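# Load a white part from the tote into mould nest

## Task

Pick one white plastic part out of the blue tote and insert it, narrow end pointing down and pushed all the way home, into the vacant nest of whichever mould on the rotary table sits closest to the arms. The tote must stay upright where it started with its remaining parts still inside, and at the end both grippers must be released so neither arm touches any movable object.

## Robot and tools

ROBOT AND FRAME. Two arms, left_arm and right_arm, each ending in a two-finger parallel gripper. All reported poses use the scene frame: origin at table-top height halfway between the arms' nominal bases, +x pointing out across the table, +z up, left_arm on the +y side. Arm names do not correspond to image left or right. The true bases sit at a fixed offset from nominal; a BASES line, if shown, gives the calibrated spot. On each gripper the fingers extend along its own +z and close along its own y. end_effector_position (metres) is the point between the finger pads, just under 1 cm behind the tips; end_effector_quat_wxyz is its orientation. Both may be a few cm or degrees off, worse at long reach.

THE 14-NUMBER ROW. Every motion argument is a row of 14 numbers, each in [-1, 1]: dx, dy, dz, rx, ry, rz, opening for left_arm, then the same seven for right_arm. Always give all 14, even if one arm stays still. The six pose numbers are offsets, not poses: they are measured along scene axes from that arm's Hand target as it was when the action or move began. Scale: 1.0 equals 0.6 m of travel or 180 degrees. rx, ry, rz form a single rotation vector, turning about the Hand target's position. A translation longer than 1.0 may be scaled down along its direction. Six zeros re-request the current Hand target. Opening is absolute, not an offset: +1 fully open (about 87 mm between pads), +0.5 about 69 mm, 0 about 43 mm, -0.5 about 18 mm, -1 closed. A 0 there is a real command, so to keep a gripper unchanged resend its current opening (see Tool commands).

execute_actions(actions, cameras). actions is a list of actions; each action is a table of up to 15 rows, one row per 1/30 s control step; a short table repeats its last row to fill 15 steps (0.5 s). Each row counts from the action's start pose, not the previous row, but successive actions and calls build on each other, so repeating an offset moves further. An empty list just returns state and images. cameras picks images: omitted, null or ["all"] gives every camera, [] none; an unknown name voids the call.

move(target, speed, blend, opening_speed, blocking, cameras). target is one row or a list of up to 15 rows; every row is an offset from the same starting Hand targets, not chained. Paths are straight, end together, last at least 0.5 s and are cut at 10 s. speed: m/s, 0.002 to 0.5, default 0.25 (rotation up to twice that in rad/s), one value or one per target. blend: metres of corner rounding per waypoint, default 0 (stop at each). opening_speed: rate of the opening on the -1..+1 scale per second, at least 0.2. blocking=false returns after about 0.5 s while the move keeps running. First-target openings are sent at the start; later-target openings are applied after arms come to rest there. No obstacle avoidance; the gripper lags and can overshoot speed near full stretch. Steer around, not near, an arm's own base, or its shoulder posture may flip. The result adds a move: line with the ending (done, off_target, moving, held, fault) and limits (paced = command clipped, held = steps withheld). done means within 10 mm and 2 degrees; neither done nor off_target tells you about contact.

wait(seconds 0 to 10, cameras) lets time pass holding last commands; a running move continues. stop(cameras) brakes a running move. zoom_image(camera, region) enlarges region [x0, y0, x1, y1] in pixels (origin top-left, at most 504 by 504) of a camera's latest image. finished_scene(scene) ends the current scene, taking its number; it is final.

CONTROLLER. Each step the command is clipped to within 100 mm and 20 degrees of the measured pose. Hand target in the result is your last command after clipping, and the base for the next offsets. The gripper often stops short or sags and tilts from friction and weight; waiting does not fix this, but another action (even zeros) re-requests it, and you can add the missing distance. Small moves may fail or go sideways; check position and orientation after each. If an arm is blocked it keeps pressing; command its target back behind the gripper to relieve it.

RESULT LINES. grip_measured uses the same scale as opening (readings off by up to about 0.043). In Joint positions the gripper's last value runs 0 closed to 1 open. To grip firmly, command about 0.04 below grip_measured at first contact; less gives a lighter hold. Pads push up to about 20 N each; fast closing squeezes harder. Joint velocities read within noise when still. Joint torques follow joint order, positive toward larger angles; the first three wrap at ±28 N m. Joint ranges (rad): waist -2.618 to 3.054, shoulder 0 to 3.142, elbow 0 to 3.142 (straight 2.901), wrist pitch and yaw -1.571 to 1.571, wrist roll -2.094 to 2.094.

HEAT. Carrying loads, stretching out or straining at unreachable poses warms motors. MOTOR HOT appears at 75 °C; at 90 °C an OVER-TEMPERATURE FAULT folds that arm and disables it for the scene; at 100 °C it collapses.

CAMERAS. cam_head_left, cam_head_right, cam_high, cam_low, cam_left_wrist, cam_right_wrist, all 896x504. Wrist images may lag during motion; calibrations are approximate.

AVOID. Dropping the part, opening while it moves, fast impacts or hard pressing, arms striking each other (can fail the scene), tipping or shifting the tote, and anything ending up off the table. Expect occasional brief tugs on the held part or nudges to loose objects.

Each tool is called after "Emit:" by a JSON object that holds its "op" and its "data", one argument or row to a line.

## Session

Emit:
{"op": "execute_actions", "data": {
  "actions": []
}}

Scene clock: 0.00 s.
left_arm: end_effector_position=(+0.0654, +0.1408, +0.2191) grip_measured=+1.000 end_effector_quat_wxyz=(+0.104, +0.291, +0.951, -0.007) | right_arm: end_effector_position=(+0.1959, -0.1785, +0.2076) grip_measured=+0.985 end_effector_quat_wxyz=(-0.068, +0.964, -0.251, -0.061)
Joint positions: left_arm=[-1.358 1.263 1.325 -1.52 -0.176 -0.766 1] | right_arm=[0.771 1.571 1.516 -1.467 -0.177 -1.88 0.993]
Joint velocities: within noise
Joint torques (N m): no reading
Motor temperatures (°C): left_arm=[29 31 33 28 27 29 28] | right_arm=[30 41 33 28 27 28 31]
Heat: left arm: 33 °C; right arm: 41 °C.
Hand target: left_arm +0.0659, +0.1398, +0.2209; +0.107, +0.291, +0.951, -0.011 | right_arm +0.1968, -0.1774, +0.2119; -0.075, +0.964, -0.250, -0.058
Tool commands: left_gripper/opening=+1.0 right_gripper/opening=+1.0
camera_calibration:
cam_left_wrist: T_world_to_cam=[[-0.5517, -0.833166, -0.0382358, 0.158456], [-0.663127, 0.410378, 0.625981, -0.129835], [-0.505855, 0.370709, -0.7789, 0.286384], [0, 0, 0, 1]] pos_world=[0.146192, 0.0791363, 0.310397]
cam_right_wrist: T_world_to_cam=[[0.487418, 0.865487, 0.11557, 0.0310033], [0.632847, -0.441351, 0.636172, -0.309469], [0.601606, -0.236943, -0.762843, 0.139822], [0, 0, 0, 1]] pos_world=[0.0966168, -0.130287, 0.299954]

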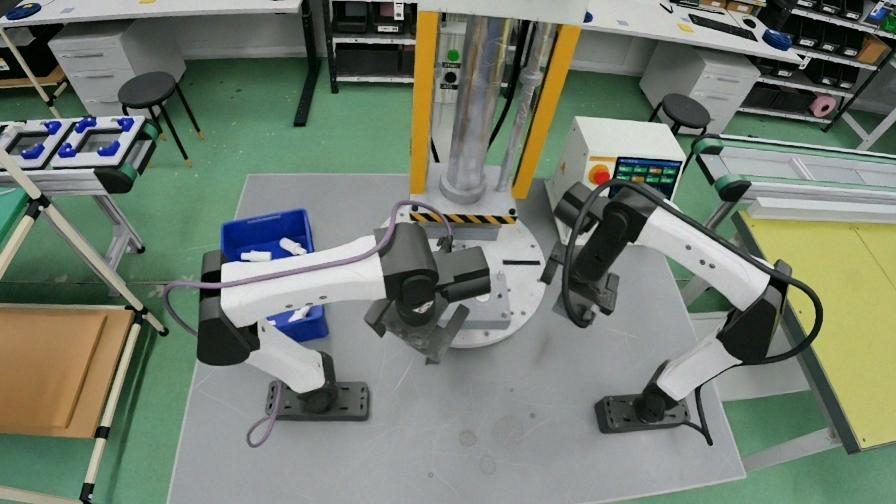

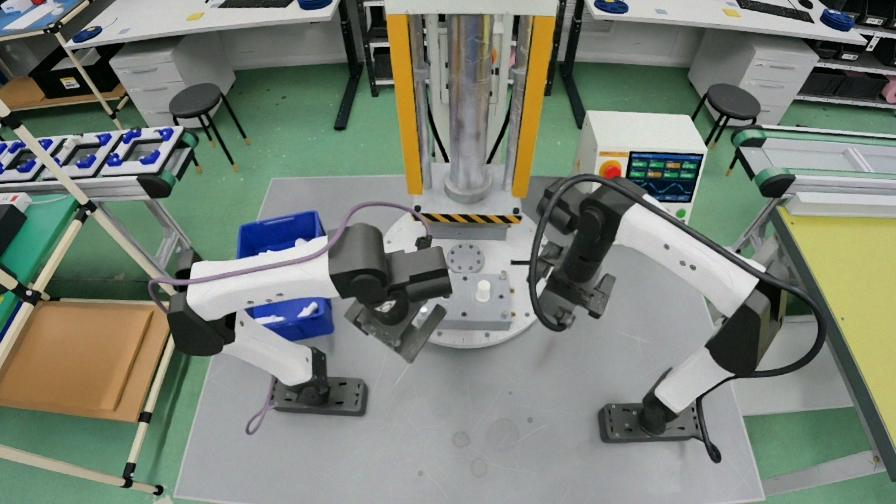

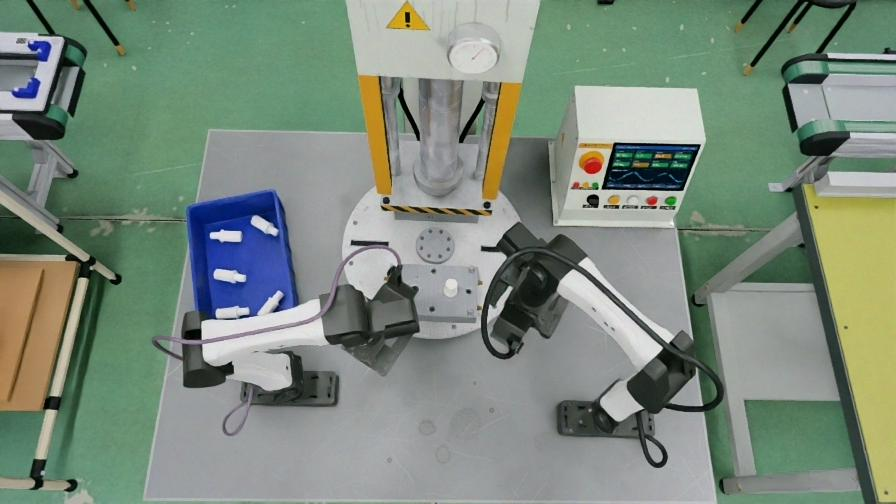

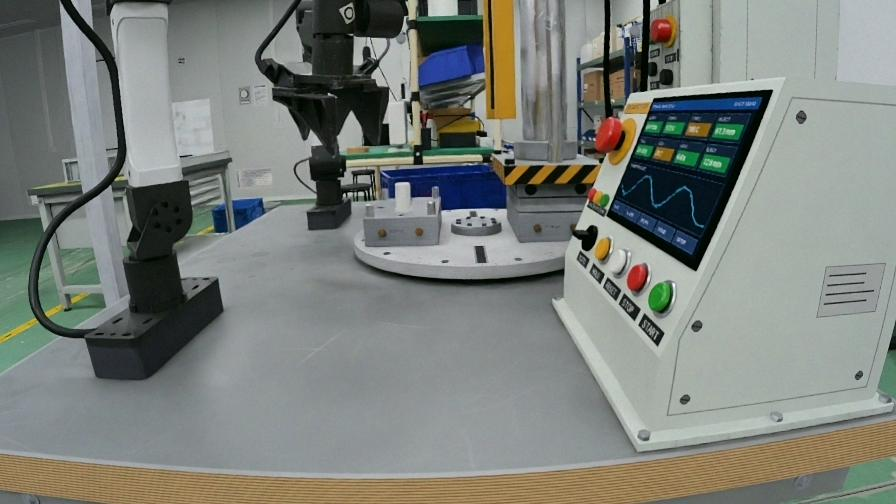

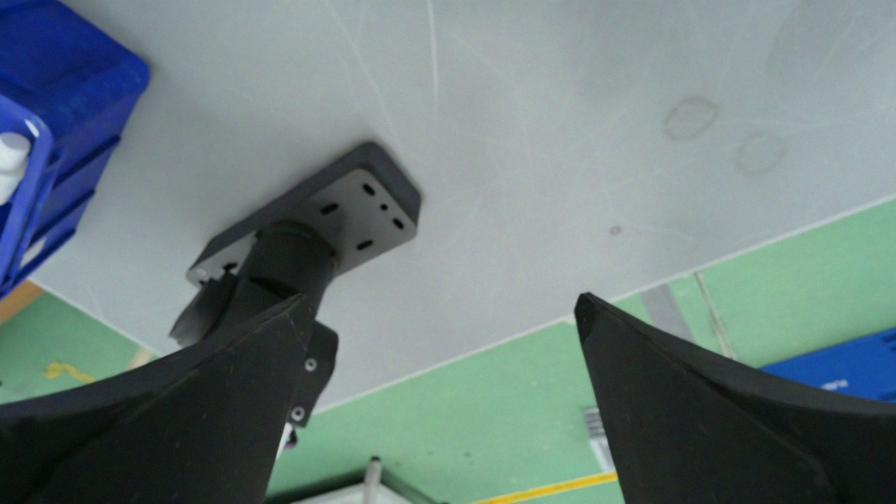

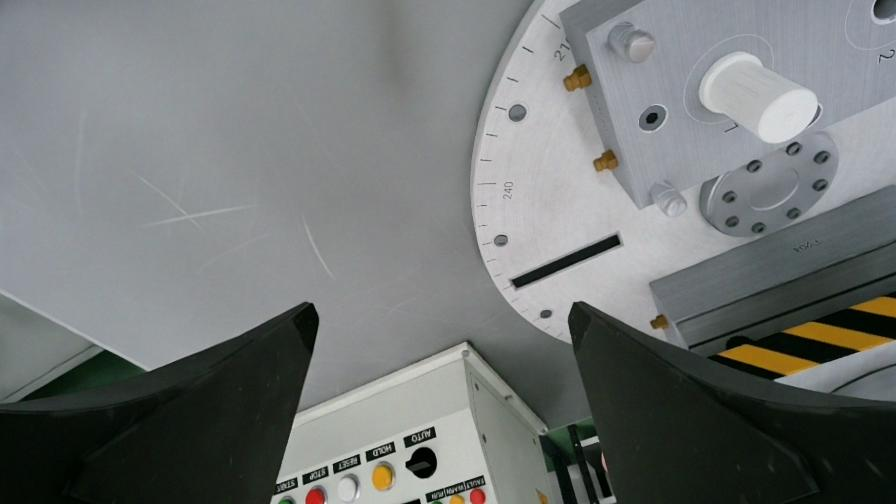

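Emit:
{"op": "zoom_image", "data": {
  "camera": "cam_high",
  "region": [180, 185, 310, 325]
}}

Scaled by 3.600 from the camera's 896x504 image, which has a finer 1280x720 frame.

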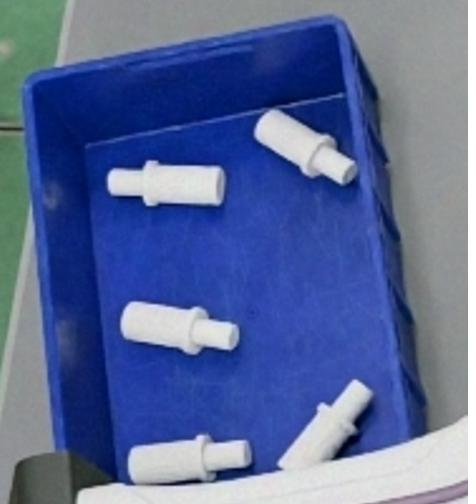

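Emit:
{"op": "move", "data": {
  "target": [
    [0.29,0.133,0.05,-0.016,0.023,0.22,1,0,-0.2,0.03,0,0,0,1],
    [0.323,0.40,0.065,-0.033,0.047,0.45,1,0,-0.2,0.03,0,0,0,1],
    [0.337,0.60,-0.035,-0.047,0.067,0.641,1,0,-0.2,0.03,0,0,0,1]
  ],
  "speed": 0.2,
  "blend": [0.05,0.05,0]
}}

Scene clock: 43.73 s.
left_arm: end_effector_position=(+0.2612, +0.4932, +0.2004) grip_measured=+1.000 end_effector_quat_wxyz=(-0.010, -0.650, +0.760, +0.001) | right_arm: end_effector_position=(+0.2019, -0.2915, +0.2279) grip_measured=+0.985 end_effector_quat_wxyz=(-0.063, +0.948, -0.312, -0.009)
Joint positions: left_arm=[0.748 1.805 1.75 -1.535 -0.003 -0.68 1] | right_arm=[0.437 1.339 1.386 -1.547 -0.106 -2.088 0.993]
Joint velocities: within noise
Joint torques (N m): left_arm=[1.05 -6.09 9.33 0.44 0.09 -0.09] | right_arm=[-0.8 -4.78 4.85 0.25 0.02 -0.09]
Motor temperatures (°C): left_arm=[29 32 38 28 27 29 28] | right_arm=[30 44 36 28 27 28 31]
Heat: left arm: 38 °C; right arm: 44 °C.
Hand target: left_arm +0.2680, +0.4999, +0.1999; -0.001, -0.655, +0.755, +0.000 | right_arm +0.1968, -0.2974, +0.2298; -0.075, +0.963, -0.250, -0.058
Off the commanded pose: left_arm 0.010 m, 1 deg | right_arm 0.008 m, 9 deg.
joint sent to its limit (right arm) — joint 4 (wrist pitch), lower limit; joint 6 (wrist roll), lower limit. The joint targets are off in orientation, not in position.
move: off_target (right_arm)
camera_calibration:
cam_left_wrist: T_world_to_cam=[[0.989026, -0.147563, -0.00723194, -0.187401], [-0.0869139, -0.620719, 0.779201, 0.194416], [-0.11947, -0.770022, -0.626732, 0.671457], [0, 0, 0, 1]] pos_world=[0.282461, 0.61006, 0.267979]
cam_right_wrist: T_world_to_cam=[[0.587051, 0.799369, 0.127983, 0.0812667], [0.511984, -0.489061, 0.706181, -0.381551], [0.627091, -0.349039, -0.696368, 0.0719074], [0, 0, 0, 1]] pos_world=[0.102548, -0.226465, 0.309117]

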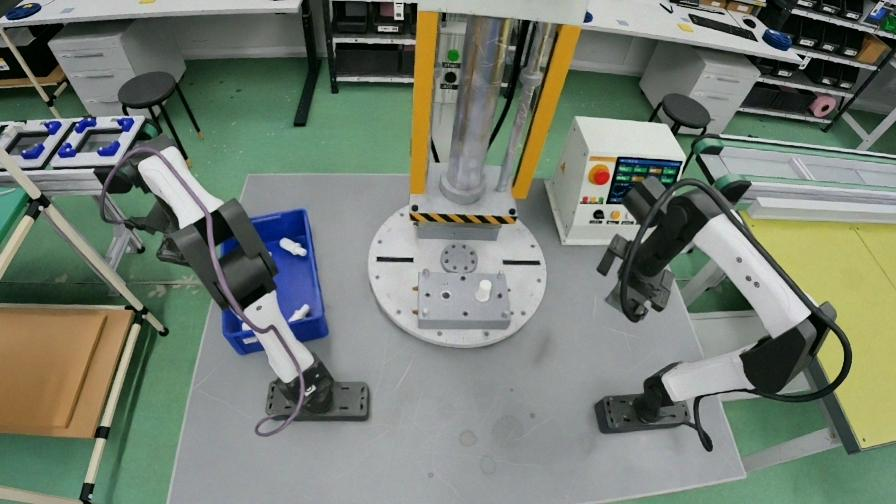

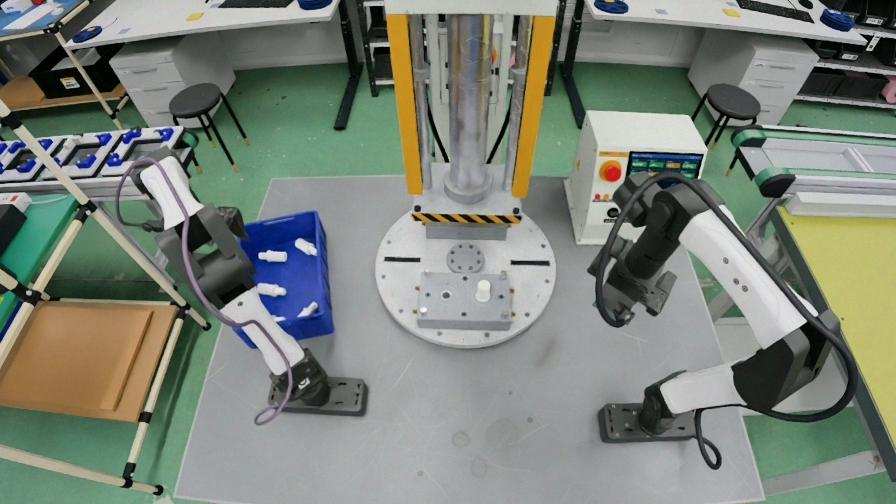

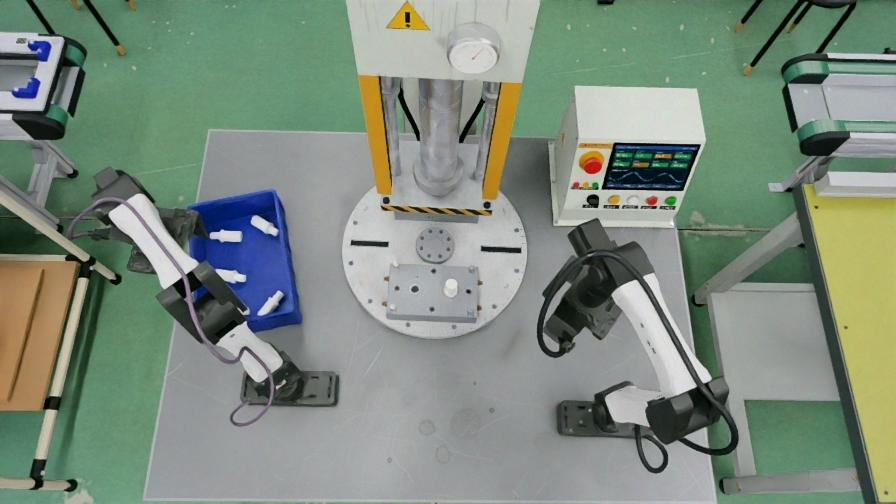

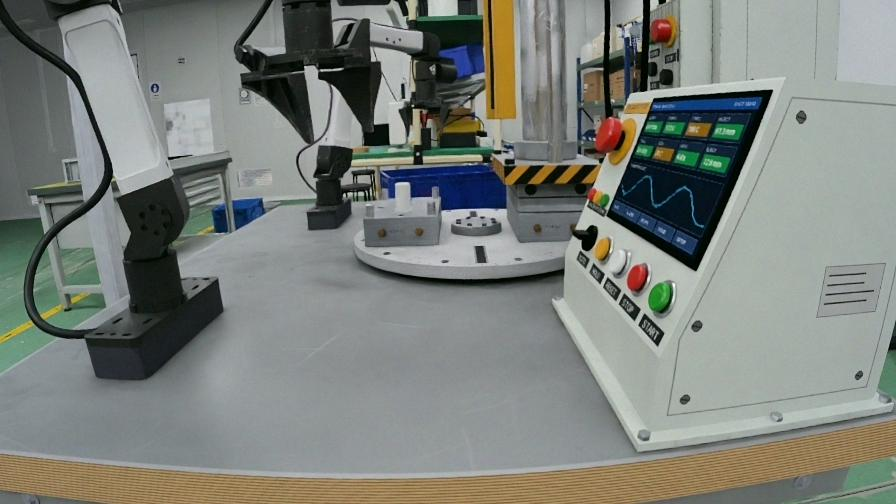

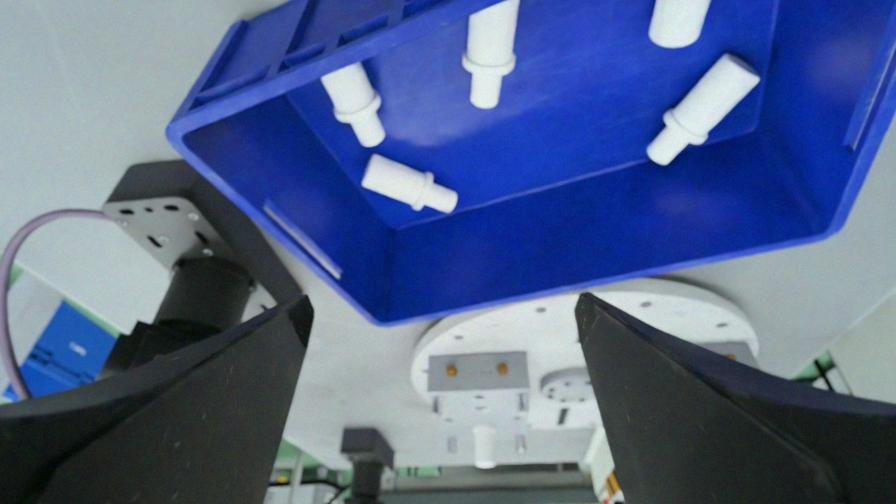

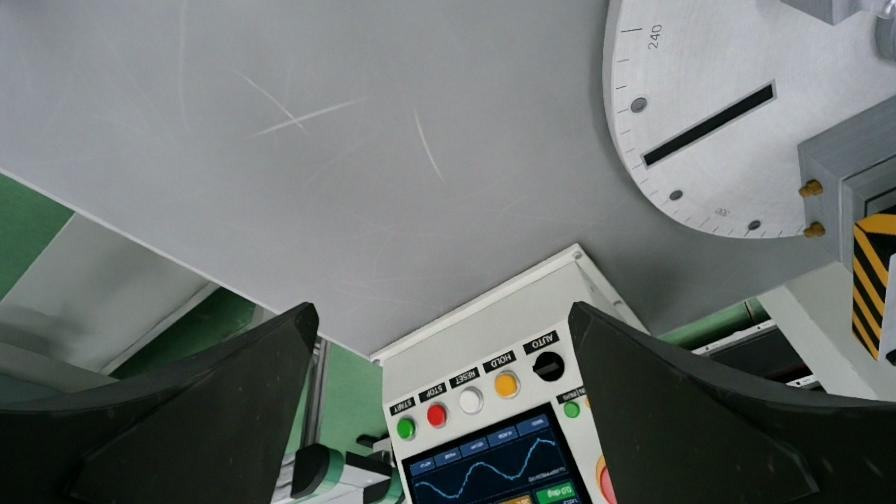

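Emit:
{"op": "move", "data": {
  "target": [0.043,0.015,-0.12,0,0,0,0.3,0,0,0,0,0,0,1],
  "speed": 0.12,
  "cameras": ["cam_high","cam_left_wrist"]
}}

Emit:
{"op": "zoom_image", "data": {
  "camera": "cam_left_wrist",
  "region": [280, 0, 640, 400]
}}

Emit:
{"op": "zoom_image", "data": {
  "camera": "cam_high",
  "region": [180, 185, 310, 325]
}}

Scene clock: 57.20 s.
left_arm: end_effector_position=(+0.2907, +0.5104, +0.1356) grip_measured=+0.300 end_effector_quat_wxyz=(+0.005, -0.655, +0.756, +0.002) | right_arm: end_effector_position=(+0.2020, -0.2916, +0.2279) grip_measured=+0.985 end_effector_quat_wxyz=(-0.063, +0.948, -0.312, -0.009)
Joint positions: left_arm=[0.73 1.89 1.606 -1.276 -0.003 -0.711 0.65] | right_arm=[0.437 1.339 1.386 -1.547 -0.105 -2.088 0.993]
Joint velocities: within noise
Joint torques (N m): left_arm=[0.1 -6.93 6.49 0.49 0.08 -0.07] | right_arm=[-0.81 -4.79 4.83 0.25 0.04 -0.07]
Motor temperatures (°C): left_arm=[29 33 39 28 27 29 28] | right_arm=[29 43 36 28 27 28 31]
Heat: left arm: 39 °C; right arm: 43 °C.
Hand target: left_arm +0.2939, +0.5089, +0.1279; +0.000, -0.655, +0.755, +0.000 | right_arm +0.1968, -0.2975, +0.2298; -0.075, +0.963, -0.250, -0.058
Off the commanded pose: left_arm 0.008 m, 1 deg | right_arm 0.008 m, 9 deg.
joint sent to its limit (right arm) — joint 4 (wrist pitch), lower limit; joint 6 (wrist roll), lower limit. The joint targets are off in orientation, not in position.
move: off_target (right_arm)
camera_calibration:
cam_left_wrist: T_world_to_cam=[[0.990647, -0.135905, 0.0121904, -0.223592], [-0.0968482, -0.637386, 0.764435, 0.271554], [-0.0961202, -0.758465, -0.644586, 0.637358], [0, 0, 0, 1]] pos_world=[0.309063, 0.626111, 0.205973]
Images, in order (width x height): cam_high 896x504, cam_left_wrist 896x504.

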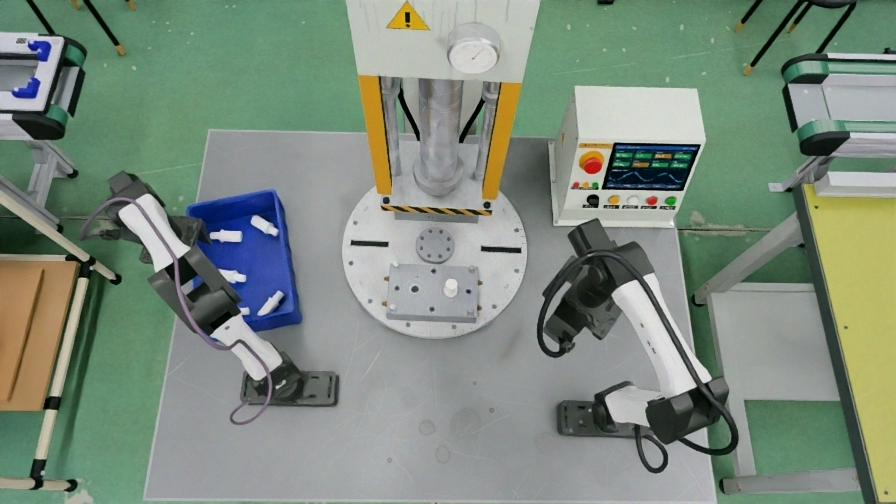

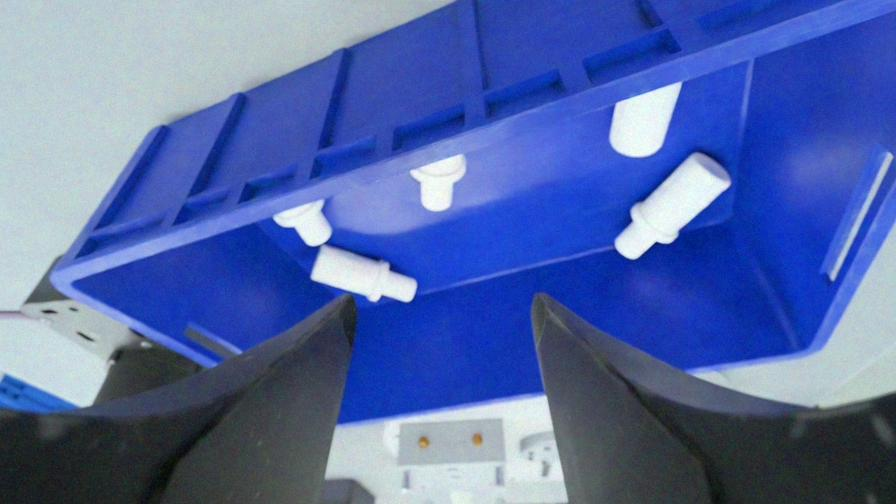

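Scaled by 1.260 from the camera's 896x504 image, which has a finer 1280x720 frame.

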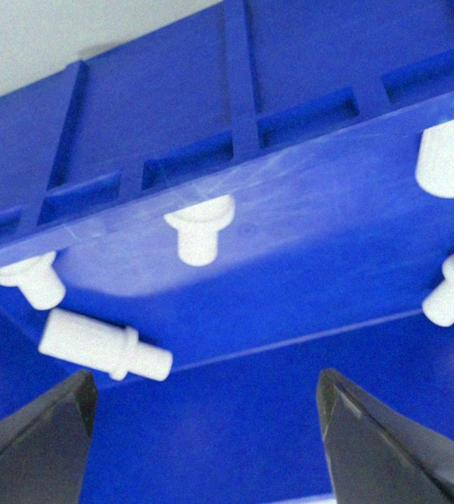

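Scaled by 3.600 from the camera's 896x504 image, which has a finer 1280x720 frame.

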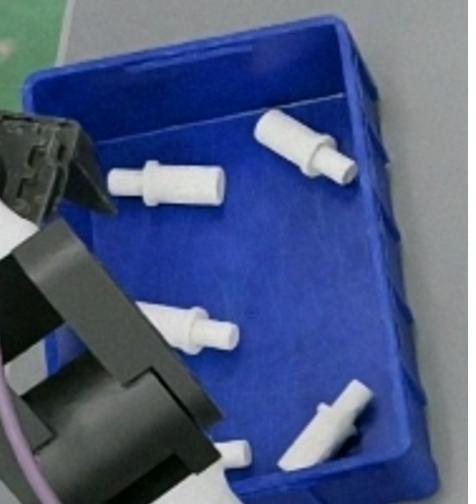

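Emit:
{"op": "move", "data": {
  "target": [0,-0.018,-0.115,0,0,0,0.2,0,0,0,0,0,0,1],
  "speed": 0.08,
  "cameras": ["cam_high","cam_left_wrist","cam_low","cam_head_left"]
}}

Emit:
{"op": "zoom_image", "data": {
  "camera": "cam_head_left",
  "region": [100, 120, 340, 360]
}}

Scene clock: 81.90 s.
left_arm: end_effector_position=(+0.2892, +0.4944, +0.0719) grip_measured=+0.200 end_effector_quat_wxyz=(-0.004, -0.655, +0.755, -0.001) | right_arm: end_effector_position=(+0.2020, -0.2916, +0.2279) grip_measured=+0.985 end_effector_quat_wxyz=(-0.063, +0.948, -0.312, -0.009)
Joint positions: left_arm=[0.701 1.907 1.368 -1.041 0.002 -0.741 0.6] | right_arm=[0.437 1.339 1.386 -1.547 -0.105 -2.088 0.993]
Joint velocities: within noise
Joint torques (N m): left_arm=[0.57 -6.11 5.72 0.8 0.03 0.01] | right_arm=[-0.92 -4.66 4.75 0.26 0.02 -0.1]
Motor temperatures (°C): left_arm=[29 35 39 28 27 29 28] | right_arm=[29 43 37 28 27 28 31]
Heat: left arm: 39 °C; right arm: 43 °C.
Hand target: left_arm +0.2939, +0.4980, +0.0588; -0.001, -0.655, +0.755, +0.000 | right_arm +0.1968, -0.2974, +0.2298; -0.075, +0.963, -0.250, -0.058
Off the commanded pose: left_arm 0.014 m, 0 deg | right_arm 0.008 m, 9 deg.
joint sent to its limit (right arm) — joint 4 (wrist pitch), lower limit; joint 6 (wrist roll), lower limit. The joint targets are off in orientation, not in position.
move: off_target (left_arm, right_arm)
camera_calibration:
cam_left_wrist: T_world_to_cam=[[0.990888, -0.134642, 0.00346589, -0.223521], [-0.0875627, -0.624434, 0.776154, 0.299967], [-0.102338, -0.769385, -0.630534, 0.590143], [0, 0, 0, 1]] pos_world=[0.308144, 0.611262, 0.140059]
Images, in order (width x height): cam_head_left 896x504, cam_high 896x504, cam_low 896x504, cam_left_wrist 896x504.

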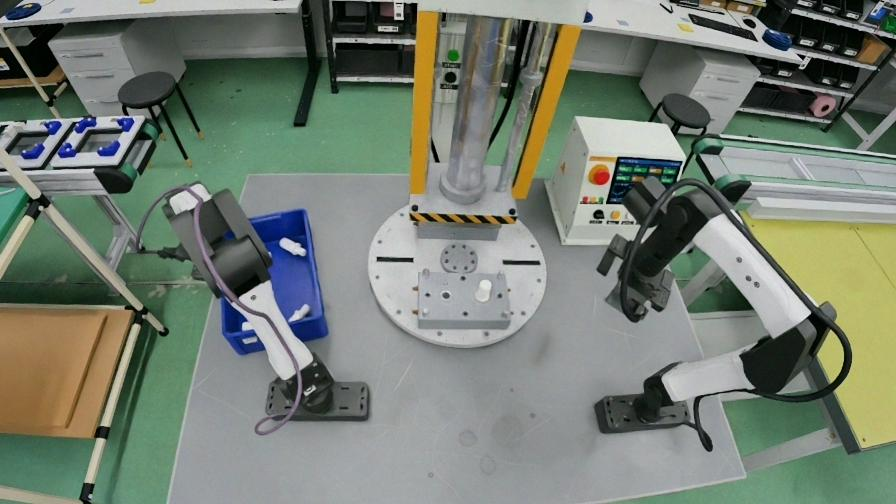

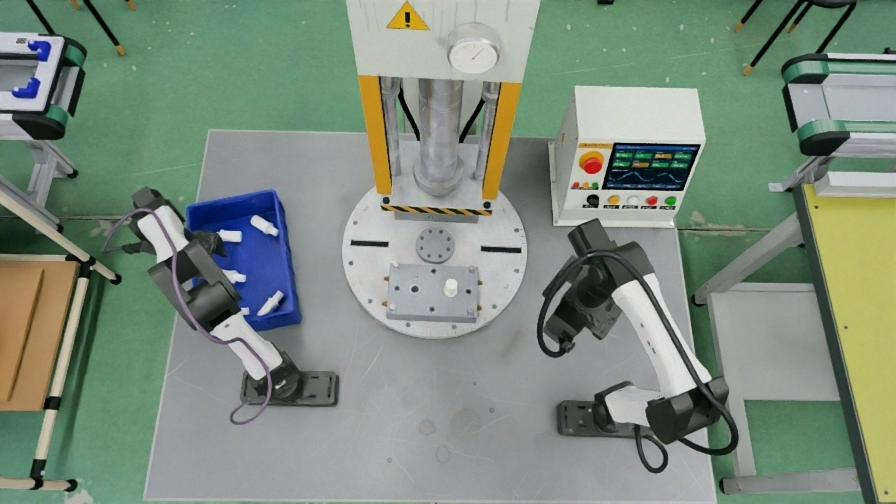

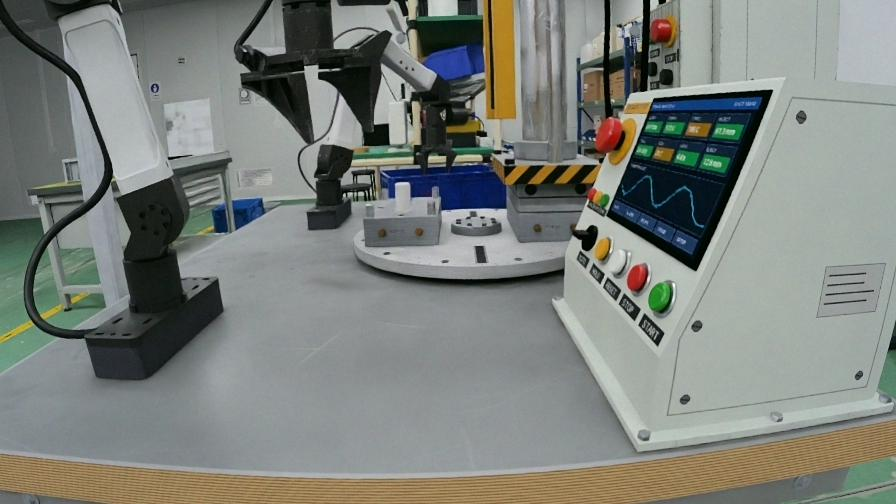

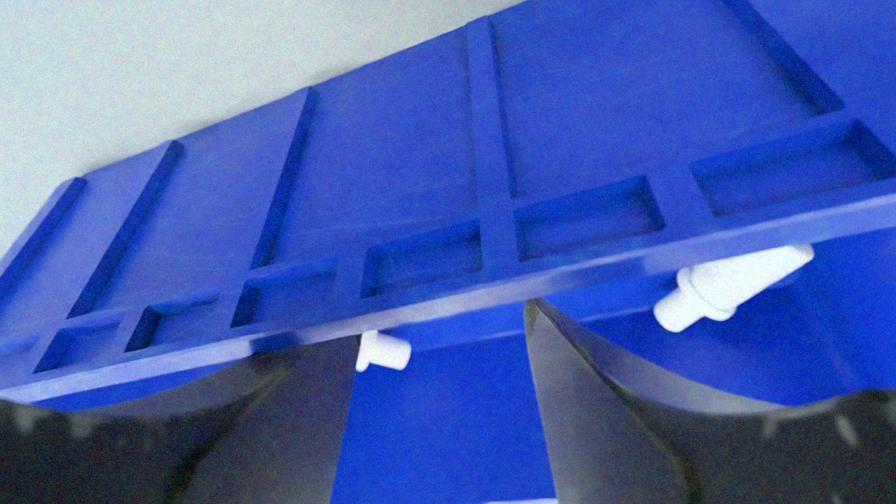

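Scaled by 2.100 from the camera's 896x504 image, which has a finer 1280x720 frame.

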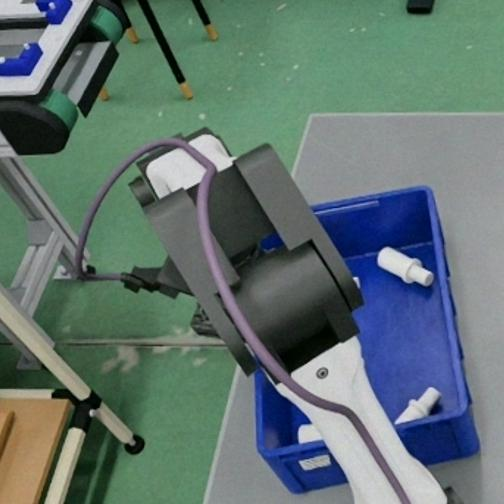

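Emit:
{"op": "zoom_image", "data": {
  "camera": "cam_low",
  "region": [370, 60, 510, 220]
}}

Emit:
{"op": "zoom_image", "data": {
  "camera": "cam_high",
  "region": [120, 180, 310, 340]
}}

Scaled by 3.150 from the camera's 896x504 image, which has a finer 1280x720 frame.

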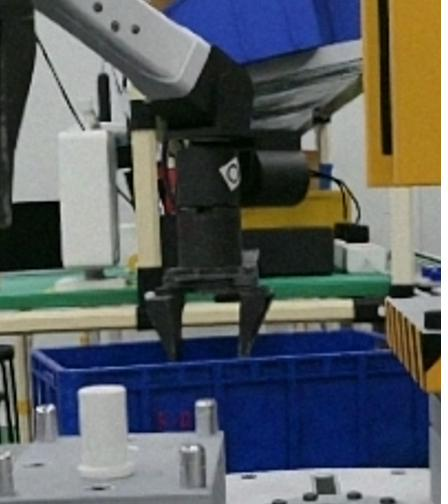

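Scaled by 2.653 from the camera's 896x504 image, which has a finer 1280x720 frame.

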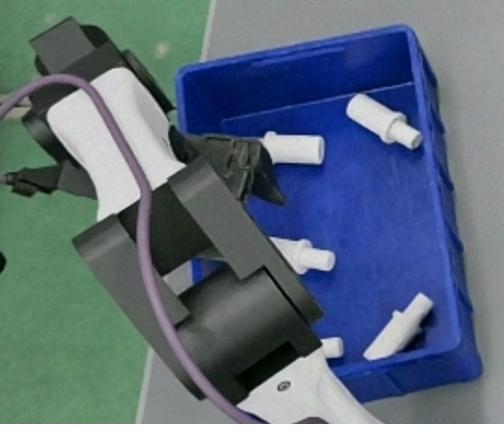

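Emit:
{"op": "zoom_image", "data": {
  "camera": "cam_low",
  "region": [220, 0, 420, 160]
}}

Emit:
{"op": "zoom_image", "data": {
  "camera": "cam_head_right",
  "region": [570, 160, 730, 340]
}}

Scaled by 2.520 from the camera's 896x504 image, which has a finer 1280x720 frame.

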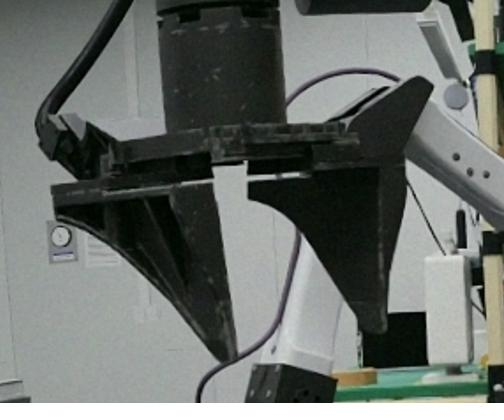

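This scene's latest camera images include none from cam_head_right. They are from: cam_head_left, cam_high, cam_low, cam_left_wrist. cam_head_right's image comes with the result of a call that names it in "cameras".

Emit:
{"op": "move", "data": {
  "target": [0,0.007,0.01,0.099,-0.015,0,0.2,0,0,0,0,0,0,1],
  "speed": 0.1,
  "cameras": ["cam_low","cam_left_wrist"]
}}

Emit:
{"op": "zoom_image", "data": {
  "camera": "cam_low",
  "region": [370, 60, 510, 220]
}}

Scene clock: 141.47 s.
left_arm: end_effector_position=(+0.2919, +0.5008, +0.0582) grip_measured=+0.200 end_effector_quat_wxyz=(+0.101, -0.647, +0.750, +0.097) | right_arm: end_effector_position=(+0.2020, -0.2916, +0.2279) grip_measured=+0.985 end_effector_quat_wxyz=(-0.063, +0.948, -0.312, -0.009)
Joint positions: left_arm=[0.597 1.767 1.146 -0.771 -0.217 -0.819 0.6] | right_arm=[0.437 1.339 1.386 -1.547 -0.105 -2.088 0.993]
Joint velocities: within noise
Joint torques (N m): left_arm=[0.06 -9.51 6.04 0.79 -0.25 -0.08] | right_arm=[-0.83 -4.79 4.79 0.27 0.02 -0.11]
Motor temperatures (°C): left_arm=[29 36 37 29 27 29 28] | right_arm=[29 43 37 28 27 28 31]
Heat: left arm: 37 °C; right arm: 43 °C.
Hand target: left_arm +0.2939, +0.5022, +0.0648; +0.119, -0.647, +0.746, +0.102 | right_arm +0.1968, -0.2974, +0.2298; -0.075, +0.963, -0.250, -0.058
Off the commanded pose: left_arm 0.007 m, 2 deg | right_arm 0.008 m, 9 deg.
joint sent to its limit (right arm) — joint 4 (wrist pitch), lower limit; joint 6 (wrist roll), lower limit. The joint targets are off in orientation, not in position.
move: off_target (right_arm)
camera_calibration:
cam_left_wrist: T_world_to_cam=[[0.990004, -0.140915, -0.00597491, -0.221381], [-0.112926, -0.817322, 0.565006, 0.431162], [-0.0845014, -0.558684, -0.825065, 0.487334], [0, 0, 0, 1]] pos_world=[0.309038, 0.593468, 0.15715]
Images, in order (width x height): cam_low 896x504, cam_left_wrist 896x504.

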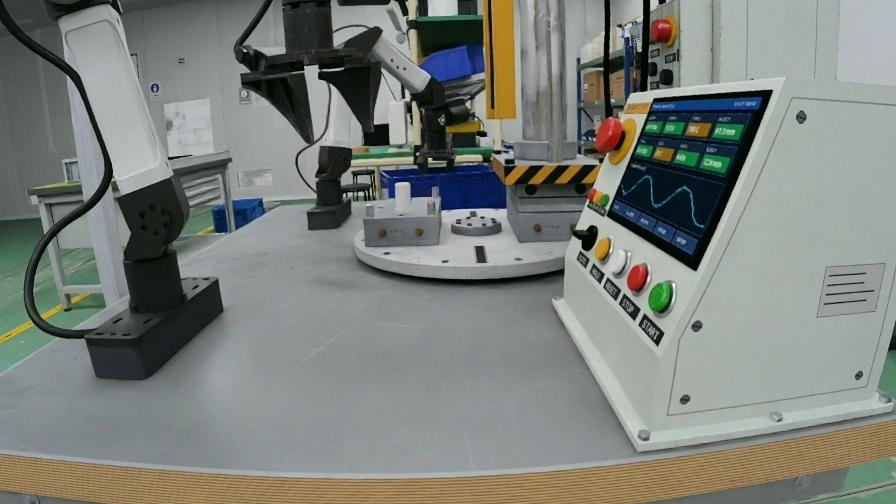

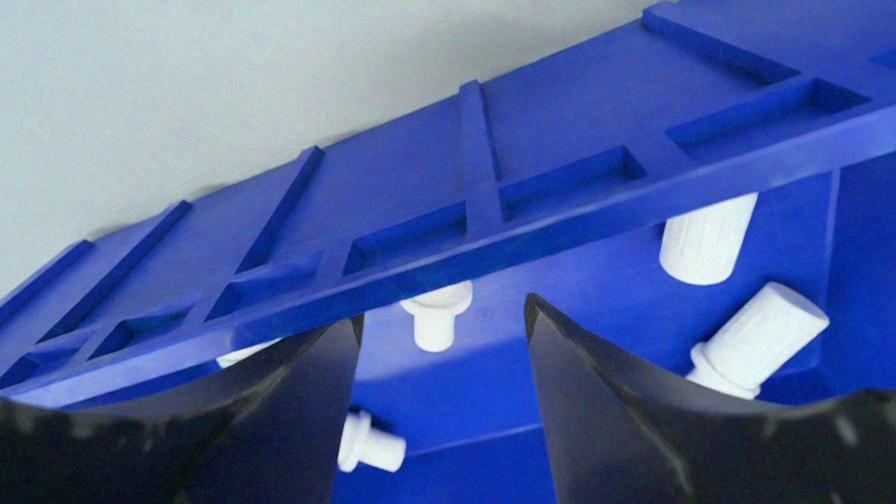

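Scaled by 3.150 from the camera's 896x504 image, which has a finer 1280x720 frame.

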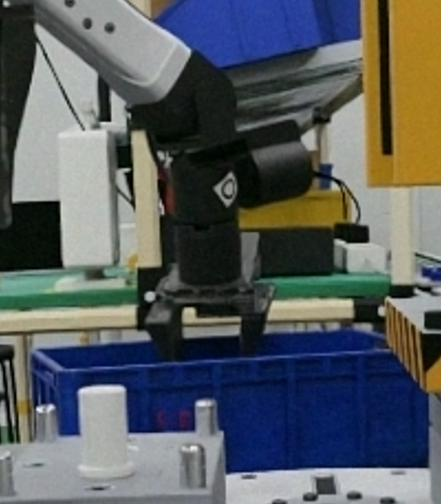

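Emit:
{"op": "move", "data": {
  "target": [-0.003,-0.003,-0.07,0,0,0,0.2,0,0,0,0,0,0,1],
  "speed": 0.06,
  "cameras": ["cam_low","cam_left_wrist"]
}}

Emit:
{"op": "zoom_image", "data": {
  "camera": "cam_low",
  "region": [370, 60, 510, 220]
}}

Scene clock: 149.63 s.
left_arm: end_effector_position=(+0.2930, +0.5077, +0.0394) grip_measured=+0.200 end_effector_quat_wxyz=(+0.131, -0.646, +0.743, +0.116) | right_arm: end_effector_position=(+0.2020, -0.2916, +0.2279) grip_measured=+0.985 end_effector_quat_wxyz=(-0.063, +0.948, -0.312, -0.009)
Joint positions: left_arm=[0.587 1.767 1.056 -0.626 -0.265 -0.825 0.6] | right_arm=[0.437 1.339 1.386 -1.547 -0.105 -2.088 0.993]
Joint velocities: within noise
Joint torques (N m): left_arm=[0.72 -4.96 4.11 1.1 0.22 -0.05] | right_arm=[-0.85 -4.83 4.71 0.24 0.02 -0.09]
Motor temperatures (°C): left_arm=[29 37 38 29 27 29 28] | right_arm=[29 43 37 28 27 28 31]
Heat: left arm: 38 °C; right arm: 43 °C.
Hand target: left_arm +0.2921, +0.5005, +0.0229; +0.119, -0.647, +0.746, +0.102 | right_arm +0.1968, -0.2974, +0.2298; -0.075, +0.963, -0.250, -0.058
Off the commanded pose: left_arm 0.018 m, 2 deg | right_arm 0.008 m, 9 deg.
joint sent to its limit (right arm) — joint 4 (wrist pitch), lower limit; joint 6 (wrist roll), lower limit. The joint targets are off in orientation, not in position.
move: off_target (left_arm, right_arm)
camera_calibration:
cam_left_wrist: T_world_to_cam=[[0.99072, -0.135764, 0.00655555, -0.22488], [-0.120461, -0.854669, 0.505005, 0.471038], [-0.0629585, -0.501108, -0.863091, 0.441695], [0, 0, 0, 1]] pos_world=[0.307344, 0.593388, 0.144821]
Images, in order (width x height): cam_low 896x504, cam_left_wrist 896x504.

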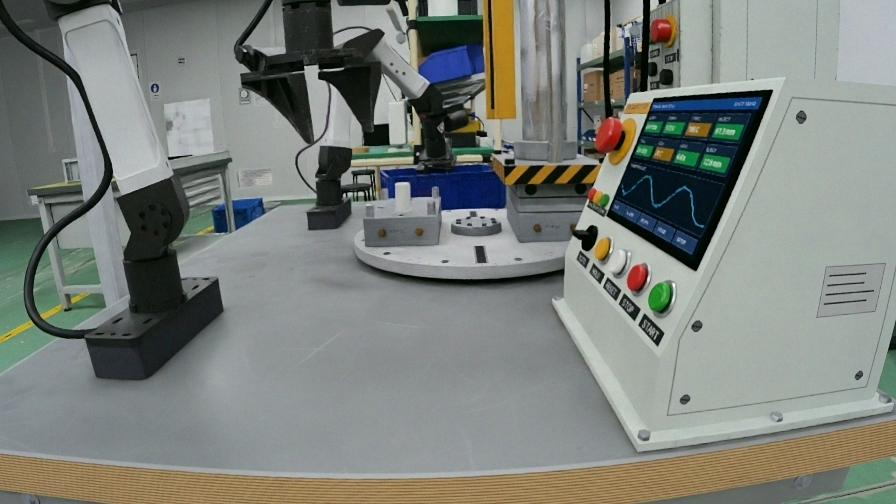

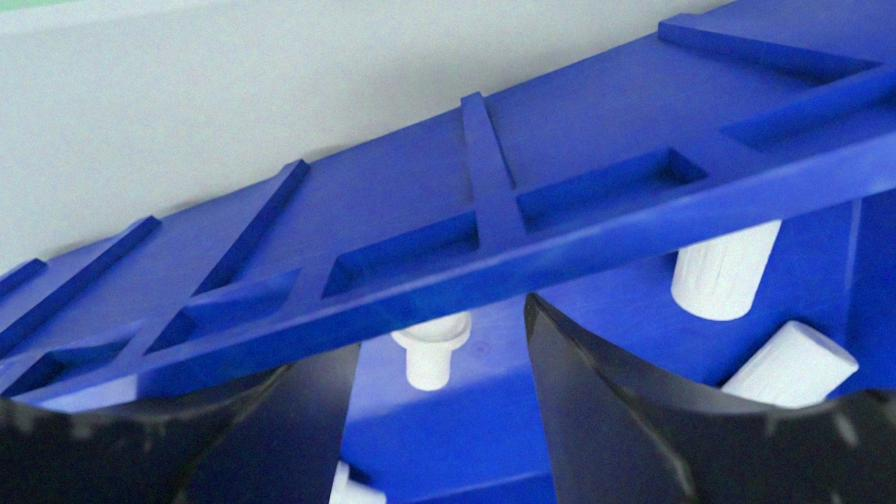

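Scaled by 3.150 from the camera's 896x504 image, which has a finer 1280x720 frame.

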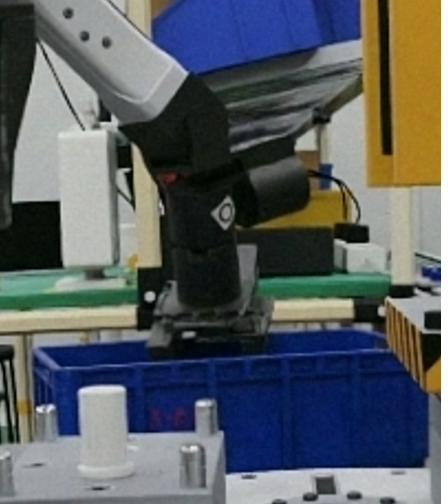

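Emit:
{"op": "move", "data": {
  "target": [-0.002,-0.013,-0.015,0,0,0,0.2,0,0,0,0,0,0,1],
  "speed": 0.04,
  "cameras": ["cam_low","cam_left_wrist"]
}}

Emit:
{"op": "zoom_image", "data": {
  "camera": "cam_low",
  "region": [370, 60, 510, 220]
}}

Scene clock: 158.27 s.
left_arm: end_effector_position=(+0.2919, +0.4977, +0.0271) grip_measured=+0.200 end_effector_quat_wxyz=(+0.131, -0.646, +0.744, +0.109) | right_arm: end_effector_position=(+0.2020, -0.2916, +0.2279) grip_measured=+0.985 end_effector_quat_wxyz=(-0.063, +0.948, -0.312, -0.009)
Joint positions: left_arm=[0.57 1.768 1.002 -0.575 -0.254 -0.843 0.6] | right_arm=[0.437 1.339 1.386 -1.547 -0.105 -2.088 0.993]
Joint velocities: within noise
Joint torques (N m): left_arm=[0.55 -4.7 5.3 0.98 0.06 -0.05] | right_arm=[-0.81 -4.88 4.86 0.25 0.02 -0.11]
Motor temperatures (°C): left_arm=[29 36 37 29 27 29 28] | right_arm=[29 43 37 28 27 28 31]
Heat: left arm: 37 °C; right arm: 43 °C.
Hand target: left_arm +0.2909, +0.4928, +0.0139; +0.119, -0.647, +0.746, +0.102 | right_arm +0.1968, -0.2974, +0.2298; -0.075, +0.963, -0.250, -0.058
Off the commanded pose: left_arm 0.014 m, 2 deg | right_arm 0.008 m, 9 deg.
joint sent to its limit (right arm) — joint 4 (wrist pitch), lower limit; joint 6 (wrist roll), lower limit. The joint targets are off in orientation, not in position.
move: off_target (left_arm, right_arm)
camera_calibration:
cam_left_wrist: T_world_to_cam=[[0.990351, -0.137562, 0.0167611, -0.224358], [-0.126578, -0.84871, 0.513488, 0.467124], [-0.0564109, -0.510655, -0.857933, 0.428684], [0, 0, 0, 1]] pos_world=[0.305503, 0.584499, 0.13168]
Images, in order (width x height): cam_low 896x504, cam_left_wrist 896x504.

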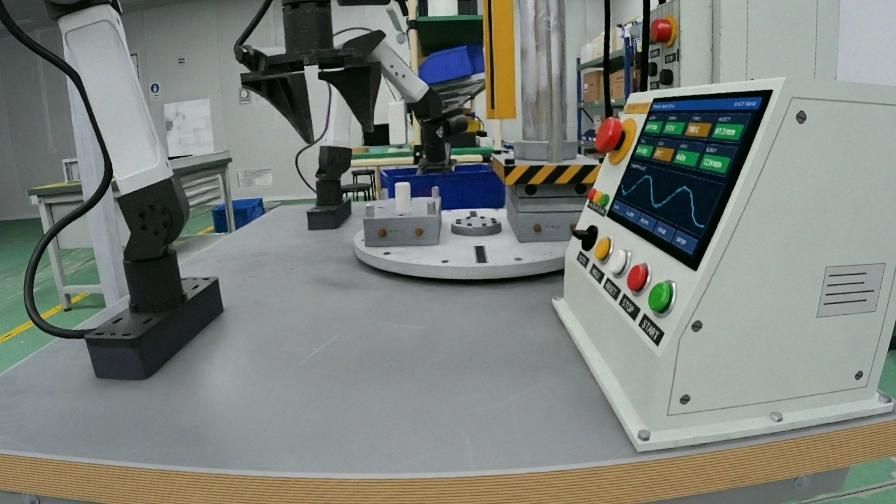

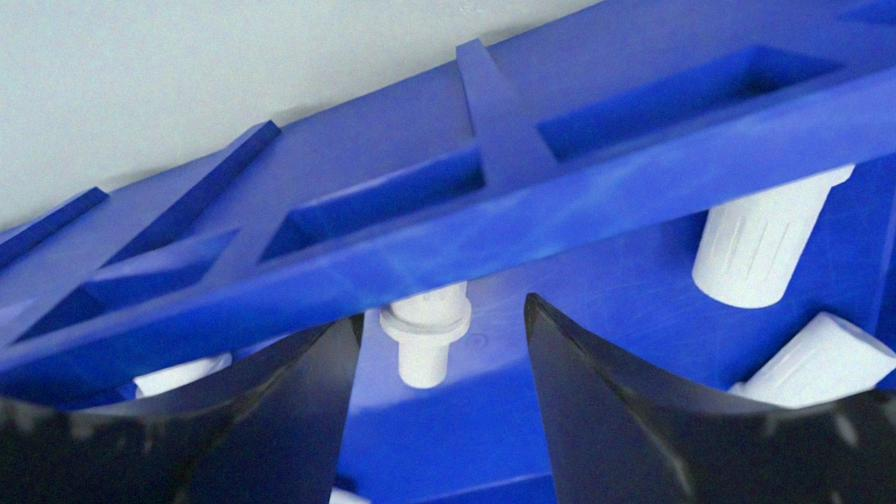

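Scaled by 3.150 from the camera's 896x504 image, which has a finer 1280x720 frame.

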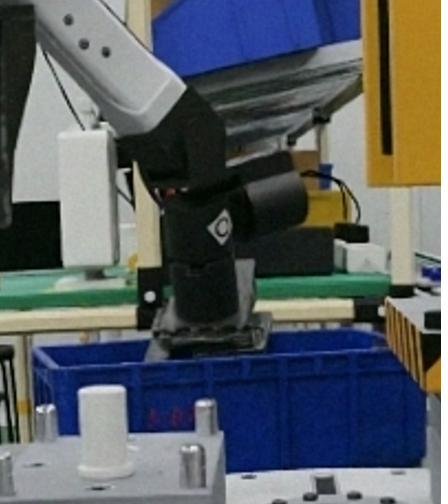

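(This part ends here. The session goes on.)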